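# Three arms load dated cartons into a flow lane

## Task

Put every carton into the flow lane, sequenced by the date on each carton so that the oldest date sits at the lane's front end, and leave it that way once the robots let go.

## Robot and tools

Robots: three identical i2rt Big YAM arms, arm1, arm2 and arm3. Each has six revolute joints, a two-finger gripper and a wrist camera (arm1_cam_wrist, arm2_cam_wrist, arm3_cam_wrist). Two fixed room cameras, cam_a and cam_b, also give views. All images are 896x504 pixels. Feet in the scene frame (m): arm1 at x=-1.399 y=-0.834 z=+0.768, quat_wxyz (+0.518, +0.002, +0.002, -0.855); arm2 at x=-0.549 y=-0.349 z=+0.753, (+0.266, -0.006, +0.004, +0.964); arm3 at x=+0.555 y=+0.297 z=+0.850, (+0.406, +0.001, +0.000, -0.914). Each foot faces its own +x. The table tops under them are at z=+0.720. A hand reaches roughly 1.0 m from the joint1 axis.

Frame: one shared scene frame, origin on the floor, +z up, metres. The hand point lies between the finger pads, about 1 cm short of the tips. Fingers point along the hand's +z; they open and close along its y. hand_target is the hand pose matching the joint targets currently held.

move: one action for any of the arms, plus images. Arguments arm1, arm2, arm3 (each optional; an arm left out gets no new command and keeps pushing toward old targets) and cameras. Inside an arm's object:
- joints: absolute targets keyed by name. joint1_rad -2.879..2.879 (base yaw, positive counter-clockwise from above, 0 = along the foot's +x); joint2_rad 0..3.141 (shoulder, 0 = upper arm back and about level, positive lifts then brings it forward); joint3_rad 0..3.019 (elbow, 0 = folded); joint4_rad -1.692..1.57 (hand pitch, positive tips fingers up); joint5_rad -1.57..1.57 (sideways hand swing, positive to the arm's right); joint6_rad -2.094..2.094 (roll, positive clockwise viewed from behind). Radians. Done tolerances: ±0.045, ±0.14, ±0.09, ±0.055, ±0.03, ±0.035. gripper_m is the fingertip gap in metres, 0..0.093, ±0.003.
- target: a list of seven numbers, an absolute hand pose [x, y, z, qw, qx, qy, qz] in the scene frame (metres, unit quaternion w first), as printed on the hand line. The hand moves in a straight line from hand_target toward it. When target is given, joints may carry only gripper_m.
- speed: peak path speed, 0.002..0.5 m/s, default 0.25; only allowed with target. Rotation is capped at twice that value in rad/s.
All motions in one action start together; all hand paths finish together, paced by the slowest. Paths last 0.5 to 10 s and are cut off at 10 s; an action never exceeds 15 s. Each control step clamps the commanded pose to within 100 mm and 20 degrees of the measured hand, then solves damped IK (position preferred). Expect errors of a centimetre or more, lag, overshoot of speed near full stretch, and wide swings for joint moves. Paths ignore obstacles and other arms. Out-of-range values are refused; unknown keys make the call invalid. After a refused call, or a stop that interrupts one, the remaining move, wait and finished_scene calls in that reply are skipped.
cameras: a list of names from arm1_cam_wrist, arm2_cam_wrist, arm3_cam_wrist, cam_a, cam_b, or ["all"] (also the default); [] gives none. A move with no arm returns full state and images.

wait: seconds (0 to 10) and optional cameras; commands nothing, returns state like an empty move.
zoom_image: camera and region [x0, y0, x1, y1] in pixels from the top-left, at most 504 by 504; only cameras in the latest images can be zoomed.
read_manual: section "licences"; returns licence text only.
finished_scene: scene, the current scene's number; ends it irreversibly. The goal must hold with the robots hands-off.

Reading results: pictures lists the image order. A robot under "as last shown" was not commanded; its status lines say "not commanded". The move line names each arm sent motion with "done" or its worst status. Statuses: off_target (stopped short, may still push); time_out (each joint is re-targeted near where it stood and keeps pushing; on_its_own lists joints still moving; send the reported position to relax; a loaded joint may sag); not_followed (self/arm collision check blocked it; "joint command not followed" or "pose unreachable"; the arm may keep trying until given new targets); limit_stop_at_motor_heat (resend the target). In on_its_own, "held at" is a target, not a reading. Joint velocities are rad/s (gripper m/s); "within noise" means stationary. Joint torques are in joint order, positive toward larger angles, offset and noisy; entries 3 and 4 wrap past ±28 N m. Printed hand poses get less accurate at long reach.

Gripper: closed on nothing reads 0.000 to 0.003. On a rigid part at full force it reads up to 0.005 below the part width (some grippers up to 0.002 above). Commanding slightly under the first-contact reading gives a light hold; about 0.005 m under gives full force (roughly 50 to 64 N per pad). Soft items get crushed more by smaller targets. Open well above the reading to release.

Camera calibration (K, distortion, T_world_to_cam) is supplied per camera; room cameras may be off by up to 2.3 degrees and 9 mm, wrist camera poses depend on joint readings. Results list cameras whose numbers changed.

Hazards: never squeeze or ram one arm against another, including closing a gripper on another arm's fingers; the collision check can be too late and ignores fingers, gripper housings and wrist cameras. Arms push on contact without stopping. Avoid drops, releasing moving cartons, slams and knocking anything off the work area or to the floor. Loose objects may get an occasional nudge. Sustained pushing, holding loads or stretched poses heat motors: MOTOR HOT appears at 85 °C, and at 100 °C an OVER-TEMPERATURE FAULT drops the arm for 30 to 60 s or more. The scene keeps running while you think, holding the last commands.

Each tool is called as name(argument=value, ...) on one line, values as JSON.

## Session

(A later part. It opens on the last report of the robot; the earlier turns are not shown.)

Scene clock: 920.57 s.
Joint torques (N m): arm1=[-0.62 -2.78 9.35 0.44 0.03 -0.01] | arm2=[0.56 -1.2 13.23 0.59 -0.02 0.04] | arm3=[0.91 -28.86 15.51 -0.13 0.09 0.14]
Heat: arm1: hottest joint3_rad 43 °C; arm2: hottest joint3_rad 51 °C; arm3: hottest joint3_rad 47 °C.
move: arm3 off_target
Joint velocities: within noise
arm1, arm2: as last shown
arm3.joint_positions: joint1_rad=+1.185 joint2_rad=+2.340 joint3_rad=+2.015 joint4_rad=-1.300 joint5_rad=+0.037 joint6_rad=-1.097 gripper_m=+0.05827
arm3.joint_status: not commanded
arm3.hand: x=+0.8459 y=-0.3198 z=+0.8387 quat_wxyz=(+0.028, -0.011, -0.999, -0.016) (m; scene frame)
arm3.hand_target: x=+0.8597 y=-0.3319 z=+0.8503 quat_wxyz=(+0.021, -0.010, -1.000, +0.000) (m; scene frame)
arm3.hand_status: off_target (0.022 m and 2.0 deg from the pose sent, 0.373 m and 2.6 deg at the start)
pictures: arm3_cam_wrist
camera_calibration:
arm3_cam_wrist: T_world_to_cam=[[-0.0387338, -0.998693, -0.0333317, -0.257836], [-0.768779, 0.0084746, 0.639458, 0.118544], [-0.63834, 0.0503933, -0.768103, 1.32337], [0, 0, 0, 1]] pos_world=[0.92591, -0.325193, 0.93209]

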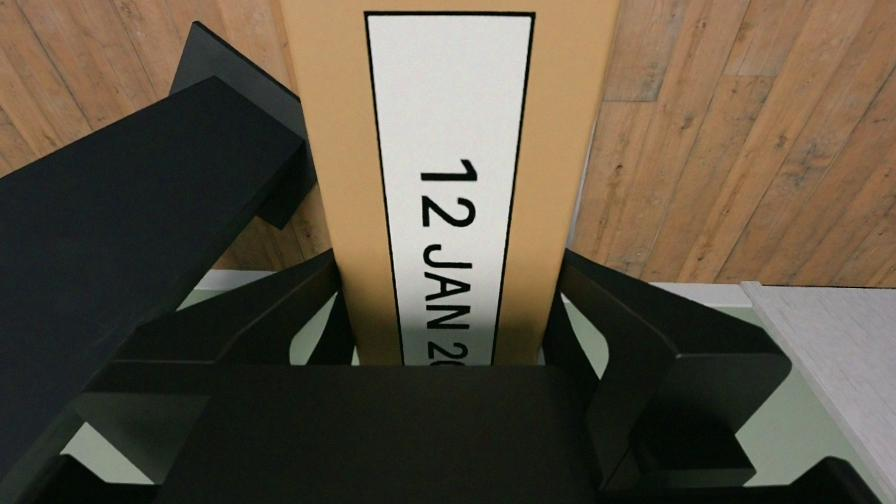

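move(arm3={"target": [0.775, -0.335, 0.85, -0.0218, 0.01, 0.9997, 0], "speed": 0.2}, cameras=["arm3_cam_wrist", "cam_b"])

zoom_image(camera="cam_b", region=[310, 170, 550, 320])

Scene clock: 924.77 s.
Joint torques (N m): arm1=[-0.56 -2.73 9.36 0.46 0.03 -0.02] | arm2=[0.62 -1.26 13.24 0.58 -0.02 0.04] | arm3=[0.85 -32.03 10.32 0.47 -0.07 -0.03]
Heat: arm1: hottest joint3_rad 43 °C; arm2: hottest joint3_rad 51 °C; arm3: hottest joint3_rad 47 °C.
move: arm3 off_target
Joint velocities: within noise
arm1, arm2: as last shown
arm3.joint_positions: joint1_rad=+1.074 joint2_rad=+2.294 joint3_rad=+1.898 joint4_rad=-1.236 joint5_rad=+0.044 joint6_rad=-1.195 gripper_m=+0.05827
arm3.joint_status: not commanded
arm3.hand: x=+0.7669 y=-0.3285 z=+0.8276 quat_wxyz=(+0.030, -0.018, -0.999, -0.020) (m; scene frame)
arm3.hand_target: x=+0.7747 y=-0.3346 z=+0.8499 quat_wxyz=(+0.022, -0.010, -1.000, +0.000) (m; scene frame)
arm3.hand_status: off_target (0.025 m and 2.7 deg from the pose sent, 0.073 m and 2.0 deg at the start)
pictures: arm3_cam_wrist, cam_b
camera_calibration:
arm3_cam_wrist: T_world_to_cam=[[-0.0524277, -0.997765, -0.0414253, -0.252371], [-0.765277, 0.0134921, 0.64356, 0.0605583], [-0.641563, 0.0654422, -0.764274, 1.26907], [0, 0, 0, 1]] pos_world=[0.847303, -0.335675, 0.920493]

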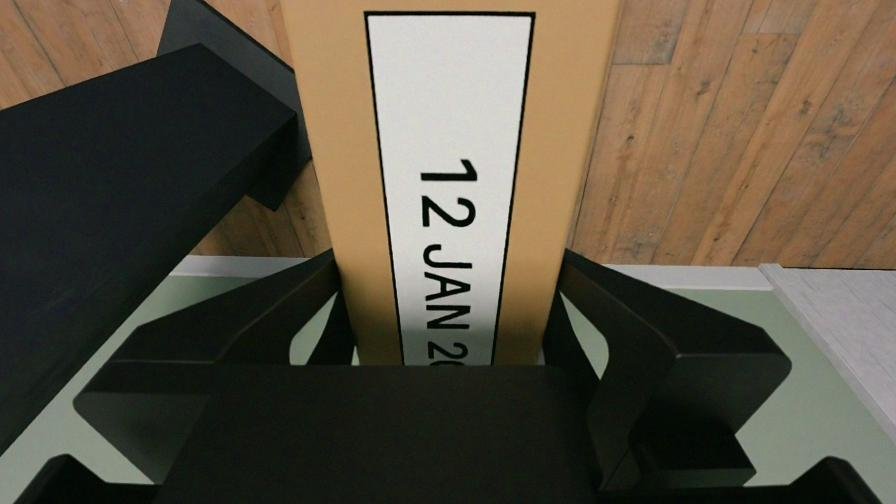

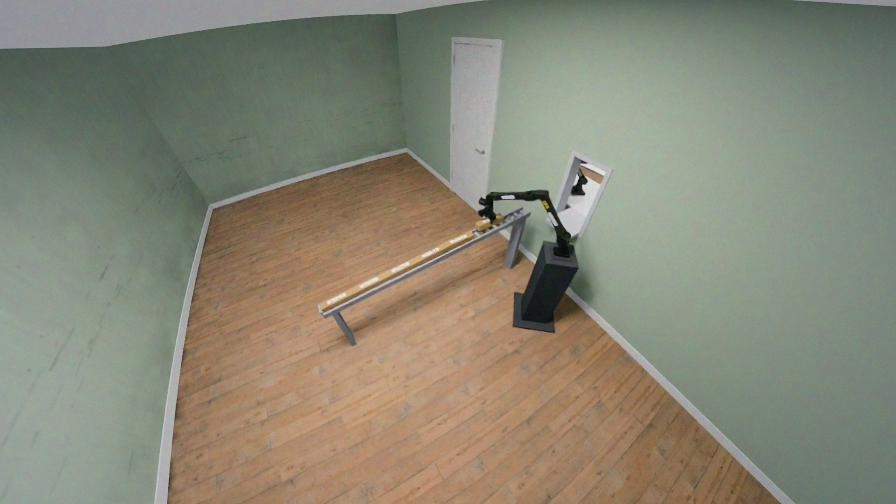

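Scaled by 2.100 from the camera's 896x504 image, which has a finer 1280x720 frame.

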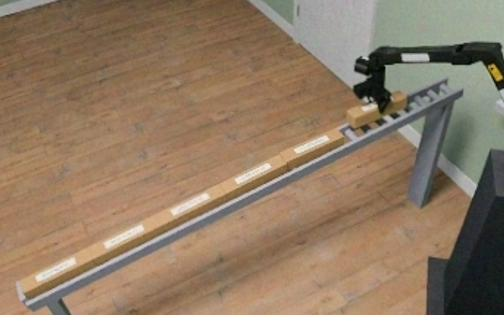

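move(arm3={"target": [0.768, -0.336, 0.795, -0.0218, 0.01, 0.9997, 0], "speed": 0.1}, cameras=["arm3_cam_wrist", "cam_b"])

zoom_image(camera="cam_b", region=[440, 170, 550, 260])

Scene clock: 932.53 s.
Joint torques (N m): arm1=[-0.56 -2.73 9.36 0.44 0.02 -0.01] | arm2=[0.62 -1.2 13.23 0.61 -0.02 0.04] | arm3=[-0.09 -28.16 10.17 0.55 -0.06 -0.03]
Heat: arm1: hottest joint3_rad 43 °C; arm2: hottest joint3_rad 52 °C; arm3: hottest joint3_rad 47 °C.
move: arm3 done
Joint velocities: within noise
arm1: as last shown
arm2.joint_positions: joint1_rad=-0.009 joint2_rad=+0.805 joint3_rad=+1.161 joint4_rad=-1.592 joint5_rad=+0.000 joint6_rad=-0.006 gripper_m=+0.09297
arm2.joint_status: not commanded
arm2.hand: x=-0.7626 y=-0.2158 z=+1.1011 quat_wxyz=(-0.041, +0.951, -0.265, -0.154) (m; scene frame)
arm2.hand_target: x=-0.7643 y=-0.2172 z=+1.1185 quat_wxyz=(-0.045, +0.948, -0.263, -0.171) (m; scene frame)
arm2.hand_status: not commanded
arm3.joint_positions: joint1_rad=+1.074 joint2_rad=+2.312 joint3_rad=+1.856 joint4_rad=-1.132 joint5_rad=+0.044 joint6_rad=-1.206 gripper_m=+0.05827
arm3.joint_status: not commanded
arm3.hand: x=+0.7687 y=-0.3334 z=+0.8007 quat_wxyz=(+0.023, -0.013, -1.000, -0.001) (m; scene frame)
arm3.hand_target: x=+0.7678 y=-0.3359 z=+0.7949 quat_wxyz=(+0.022, -0.010, -1.000, +0.000) (m; scene frame)
arm3.hand_status: done (0.006 m and 0.3 deg from the pose sent, 0.034 m and 2.7 deg at the start)
pictures: arm3_cam_wrist, cam_b
camera_calibration:
arm3_cam_wrist: T_world_to_cam=[[-0.041532, -0.999134, -0.00248052, -0.298258], [-0.774741, 0.0306365, 0.631537, 0.101964], [-0.630914, 0.0281508, -0.775342, 1.2382], [0, 0, 0, 1]] pos_world=[0.847805, -0.335979, 0.894894]

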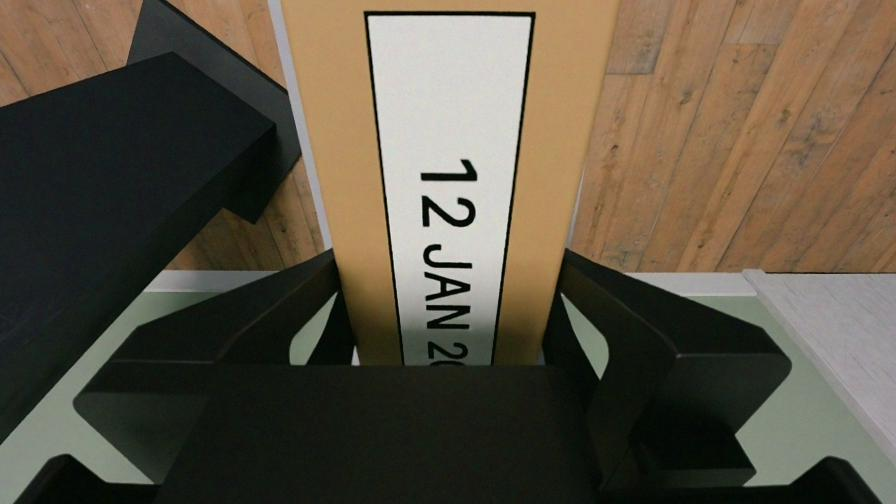

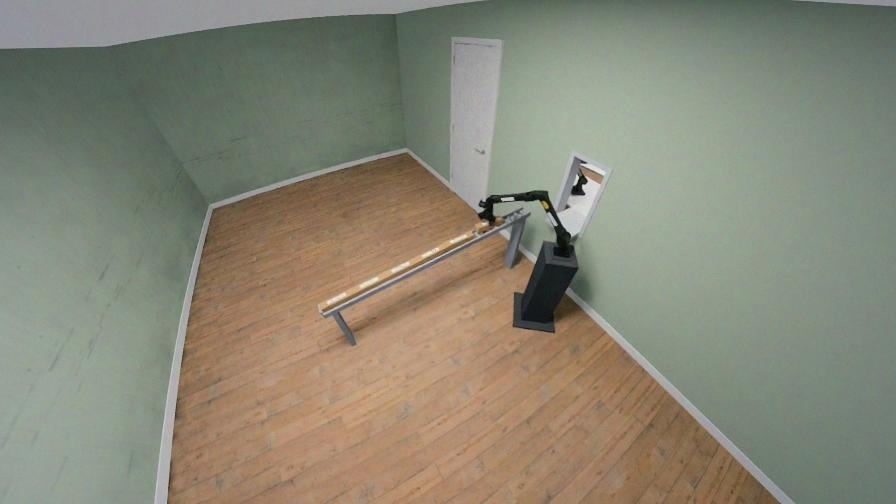

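Scaled by 4.582 from the camera's 896x504 image, which has a finer 1280x720 frame.

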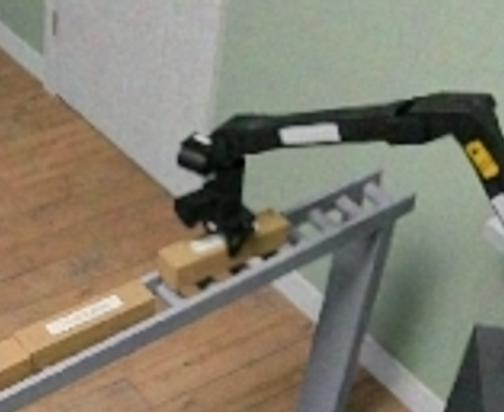

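move(arm3={"target": [0.768, -0.333, 0.775, 0, -0.0218, 0.9997, 0], "speed": 0.05}, cameras=["cam_b", "arm3_cam_wrist"])

Scene clock: 953.47 s.
Joint torques (N m): arm1=[-0.62 -2.67 9.37 0.46 0.02 -0.02] | arm2=[0.5 -1.26 13.24 0.61 -0.02 0.04] | arm3=[-0.91 -27.58 9.66 0.69 -0.2 -0.08]
Heat: arm1: hottest joint3_rad 43 °C; arm2: hottest joint3_rad 53 °C; arm3: hottest joint3_rad 46 °C.
move: arm3 off_target
Joint velocities: within noise
arm1, arm2: as last shown
arm3.joint_positions: joint1_rad=+1.074 joint2_rad=+2.317 joint3_rad=+1.819 joint4_rad=-1.071 joint5_rad=+0.006 joint6_rad=-1.274 gripper_m=+0.05827
arm3.joint_status: not commanded
arm3.hand: x=+0.7744 y=-0.3298 z=+0.7845 quat_wxyz=(+0.002, +0.021, -1.000, +0.002) (m; scene frame)
arm3.hand_target: x=+0.7679 y=-0.3328 z=+0.7751 quat_wxyz=(+0.000, +0.022, -1.000, +0.000) (m; scene frame)
arm3.hand_status: off_target (0.012 m and 0.3 deg from the pose sent, 0.026 m and 4.7 deg at the start)
pictures: arm3_cam_wrist, cam_b
camera_calibration:
arm3_cam_wrist: T_world_to_cam=[[0.0264486, -0.99965, 0.000890496, -0.350016], [-0.801079, -0.020662, 0.598202, 0.146138], [-0.597974, -0.016535, -0.801345, 1.20927], [0, 0, 0, 1]] pos_world=[0.849437, -0.326879, 0.881934]

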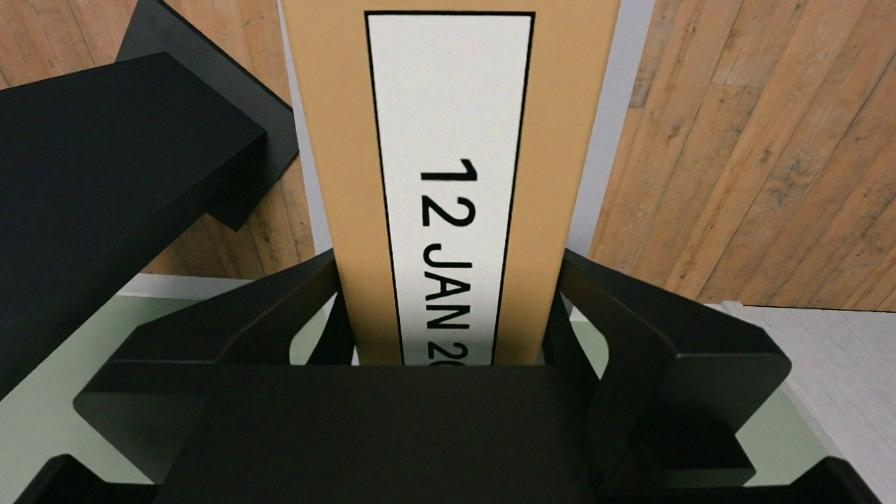

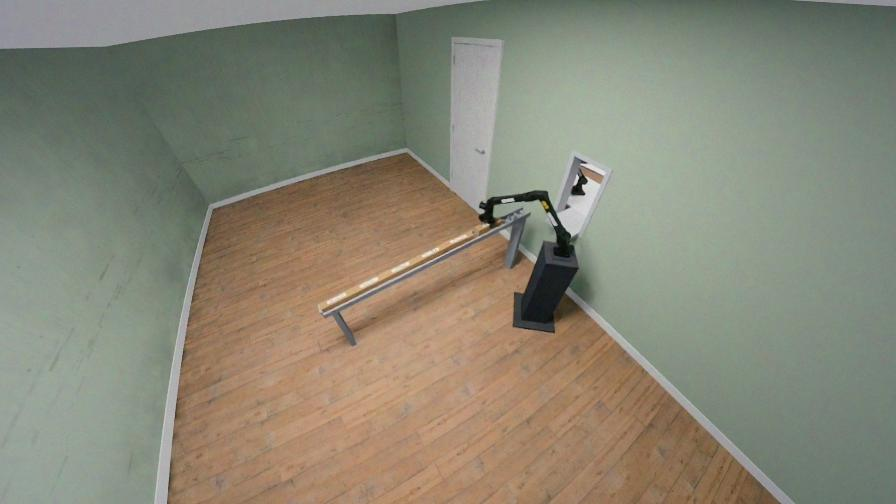

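move(arm3={"target": [0.768, -0.334, 0.764, 0, -0.0218, 0.9997, 0], "speed": 0.05}, cameras=["cam_b"])

zoom_image(camera="cam_b", region=[310, 170, 550, 320])

Scene clock: 963.63 s.
Joint torques (N m): arm1=[-0.56 -2.73 9.35 0.46 0.02 -0.01] | arm2=[0.62 -1.26 13.23 0.59 -0.02 0.04] | arm3=[-0.73 -26.34 9.68 0.91 -0.21 -0.08]
Heat: arm1: hottest joint3_rad 43 °C; arm2: hottest joint3_rad 54 °C; arm3: hottest joint3_rad 45 °C.
move: arm3 off_target
Joint velocities: within noise
arm1, arm2: as last shown
arm3.joint_positions: joint1_rad=+1.074 joint2_rad=+2.318 joint3_rad=+1.819 joint4_rad=-1.059 joint5_rad=+0.006 joint6_rad=-1.274 gripper_m=+0.05827
arm3.joint_status: not commanded
arm3.hand: x=+0.7753 y=-0.3323 z=+0.7838 quat_wxyz=(+0.000, +0.021, -1.000, +0.007) (m; scene frame)
arm3.hand_target: x=+0.7679 y=-0.3334 z=+0.7645 quat_wxyz=(+0.000, +0.022, -1.000, +0.000) (m; scene frame)
arm3.hand_status: off_target (0.021 m and 0.8 deg from the pose sent, 0.022 m and 0.3 deg at the start)
pictures: cam_b

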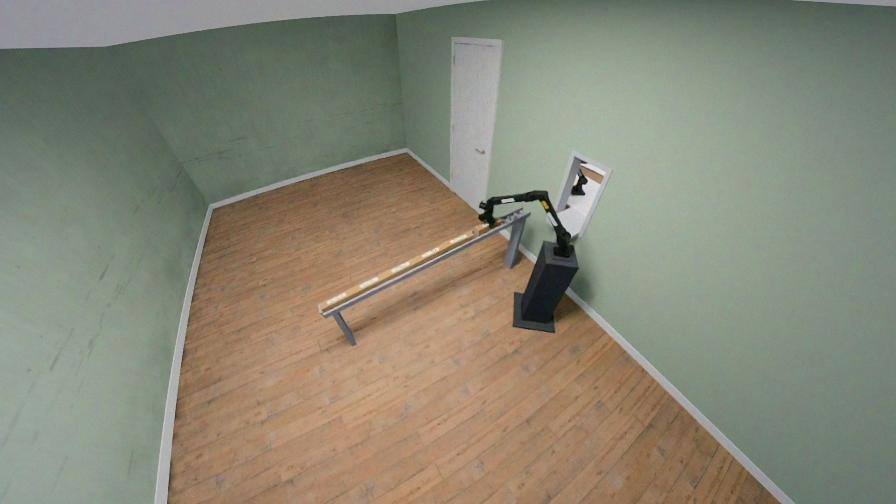

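Scaled by 2.100 from the camera's 896x504 image, which has a finer 1280x720 frame.

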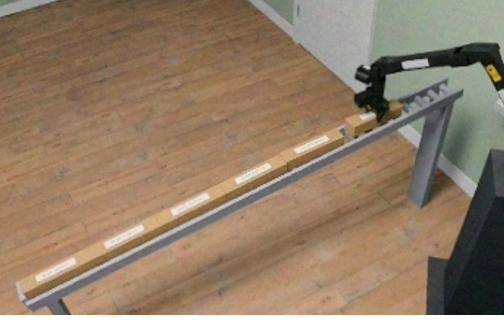

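zoom_image(camera="cam_b", region=[455, 190, 535, 240])

Scaled by 6.300 from the camera's 896x504 image, which has a finer 1280x720 frame.

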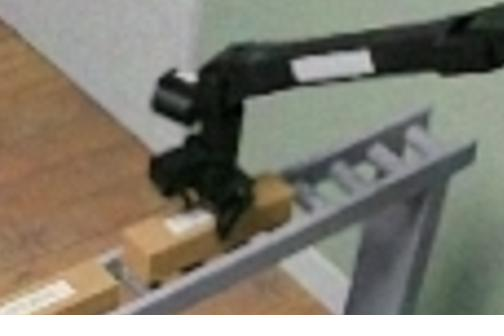

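move(arm3={"target": [0.768, -0.334, 0.775, 0, -0.0218, 0.9997, 0], "speed": 0.05, "joints": {"gripper_m": 0.08}}, cameras=["arm3_cam_wrist", "cam_b"])

zoom_image(camera="cam_b", region=[455, 190, 535, 240])

Scene clock: 973.27 s.
Joint torques (N m): arm1=[-0.56 -2.73 9.36 0.44 0.03 -0.01] | arm2=[0.56 -1.26 13.23 0.58 -0.02 0.04] | arm3=[-0.85 -27.4 10.17 0.08 -0.15 -0.03]
Heat: arm1: hottest joint3_rad 43 °C; arm2: hottest joint3_rad 54 °C; arm3: hottest joint3_rad 44 °C.
move: arm3 off_target
Joint velocities: within noise
arm1, arm2: as last shown
arm3.joint_positions: joint1_rad=+1.073 joint2_rad=+2.318 joint3_rad=+1.819 joint4_rad=-1.056 joint5_rad=+0.005 joint6_rad=-1.279 gripper_m=+0.07993
arm3.joint_status: all done
arm3.hand: x=+0.7753 y=-0.3330 z=+0.7835 quat_wxyz=(-0.001, +0.023, -1.000, +0.008) (m; scene frame)
arm3.hand_target: x=+0.7679 y=-0.3338 z=+0.7750 quat_wxyz=(+0.000, +0.022, -1.000, +0.000) (m; scene frame)
arm3.hand_status: off_target (0.011 m and 0.9 deg from the pose sent, 0.011 m and 0.8 deg at the start)
pictures: arm3_cam_wrist, cam_b
camera_calibration:
arm3_cam_wrist: T_world_to_cam=[[0.0309335, -0.999436, 0.0130884, -0.366219], [-0.804427, -0.0171214, 0.593805, 0.154527], [-0.593246, -0.0288971, -0.804502, 1.20372], [0, 0, 0, 1]] pos_world=[0.849739, -0.328583, 0.881434]

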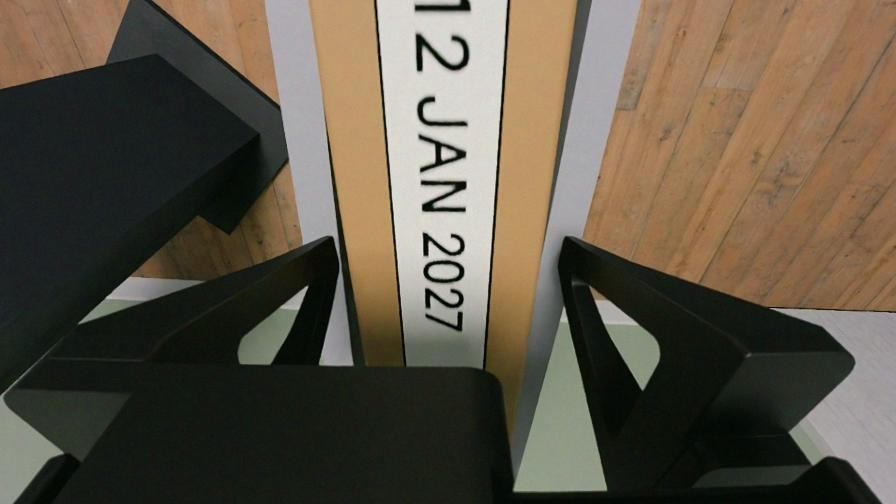

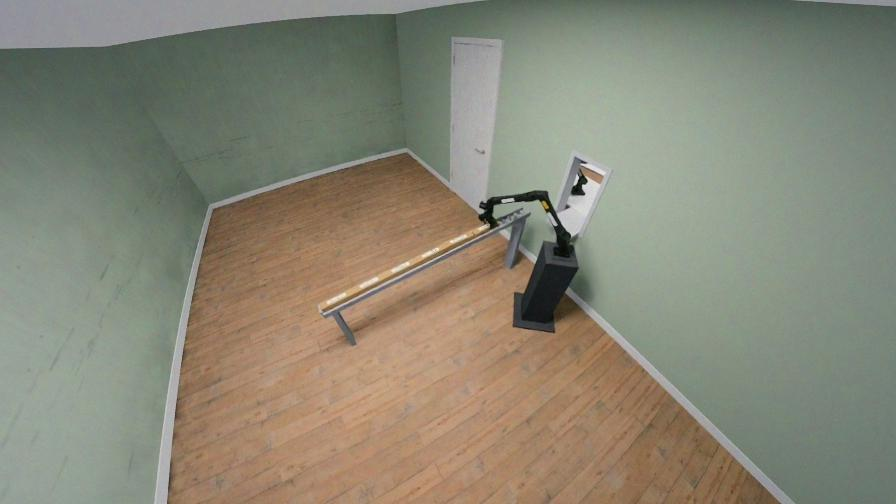

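Scaled by 6.300 from the camera's 896x504 image, which has a finer 1280x720 frame.

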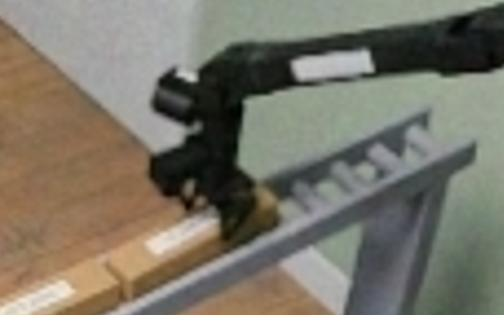

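move(arm3={"target": [0.765, -0.333, 0.92, 0, 0.01, 0.99995, 0], "speed": 0.15}, cameras=["cam_b"])

zoom_image(camera="cam_b", region=[310, 170, 550, 320])

Scene clock: 977.03 s.
Joint torques (N m): arm1=[-0.56 -2.73 9.36 0.44 0.02 -0.01] | arm2=[0.62 -1.32 13.24 0.59 -0.02 0.04] | arm3=[-0.73 -28.1 14.39 -0.06 -0.12 0.14]
Heat: arm1: hottest joint3_rad 43 °C; arm2: hottest joint3_rad 54 °C; arm3: hottest joint3_rad 44 °C.
move: arm3 off_target
Joint velocities: within noise
arm1, arm2: as last shown
arm3.joint_positions: joint1_rad=+1.070 joint2_rad=+2.173 joint3_rad=+1.895 joint4_rad=-1.328 joint5_rad=+0.005 joint6_rad=-1.236 gripper_m=+0.07994
arm3.joint_status: not commanded
arm3.hand: x=+0.7672 y=-0.3176 z=+0.9041 quat_wxyz=(+0.007, +0.000, -1.000, -0.016) (m; scene frame)
arm3.hand_target: x=+0.7647 y=-0.3324 z=+0.9203 quat_wxyz=(+0.000, -0.010, -1.000, +0.001) (m; scene frame)
arm3.hand_status: off_target (0.022 m and 2.3 deg from the pose sent, 0.137 m and 3.9 deg at the start)
pictures: cam_b

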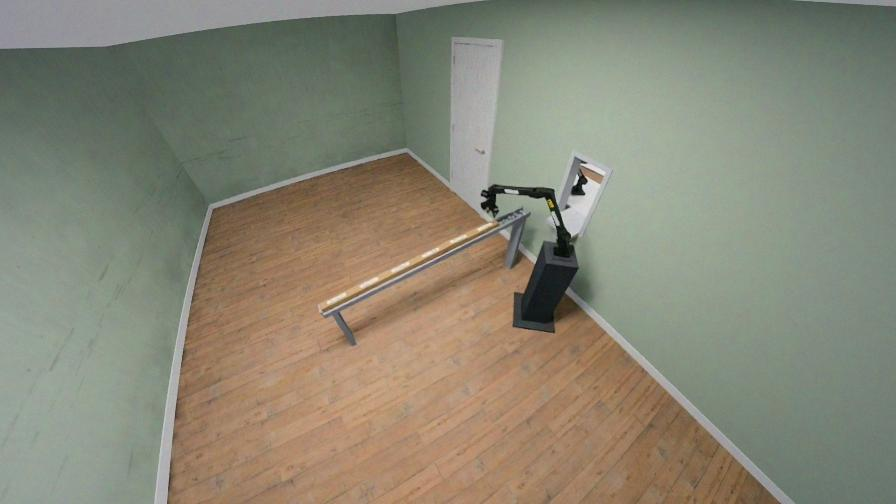

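Scaled by 2.100 from the camera's 896x504 image, which has a finer 1280x720 frame.

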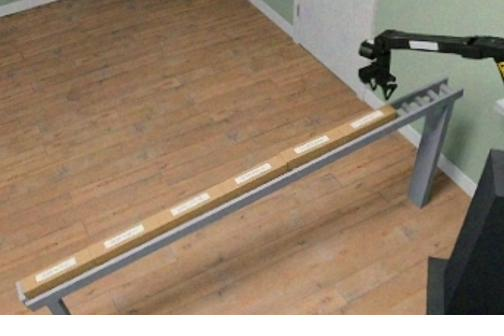

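finished_scene(scene=1)

The scene is finished: the task was done.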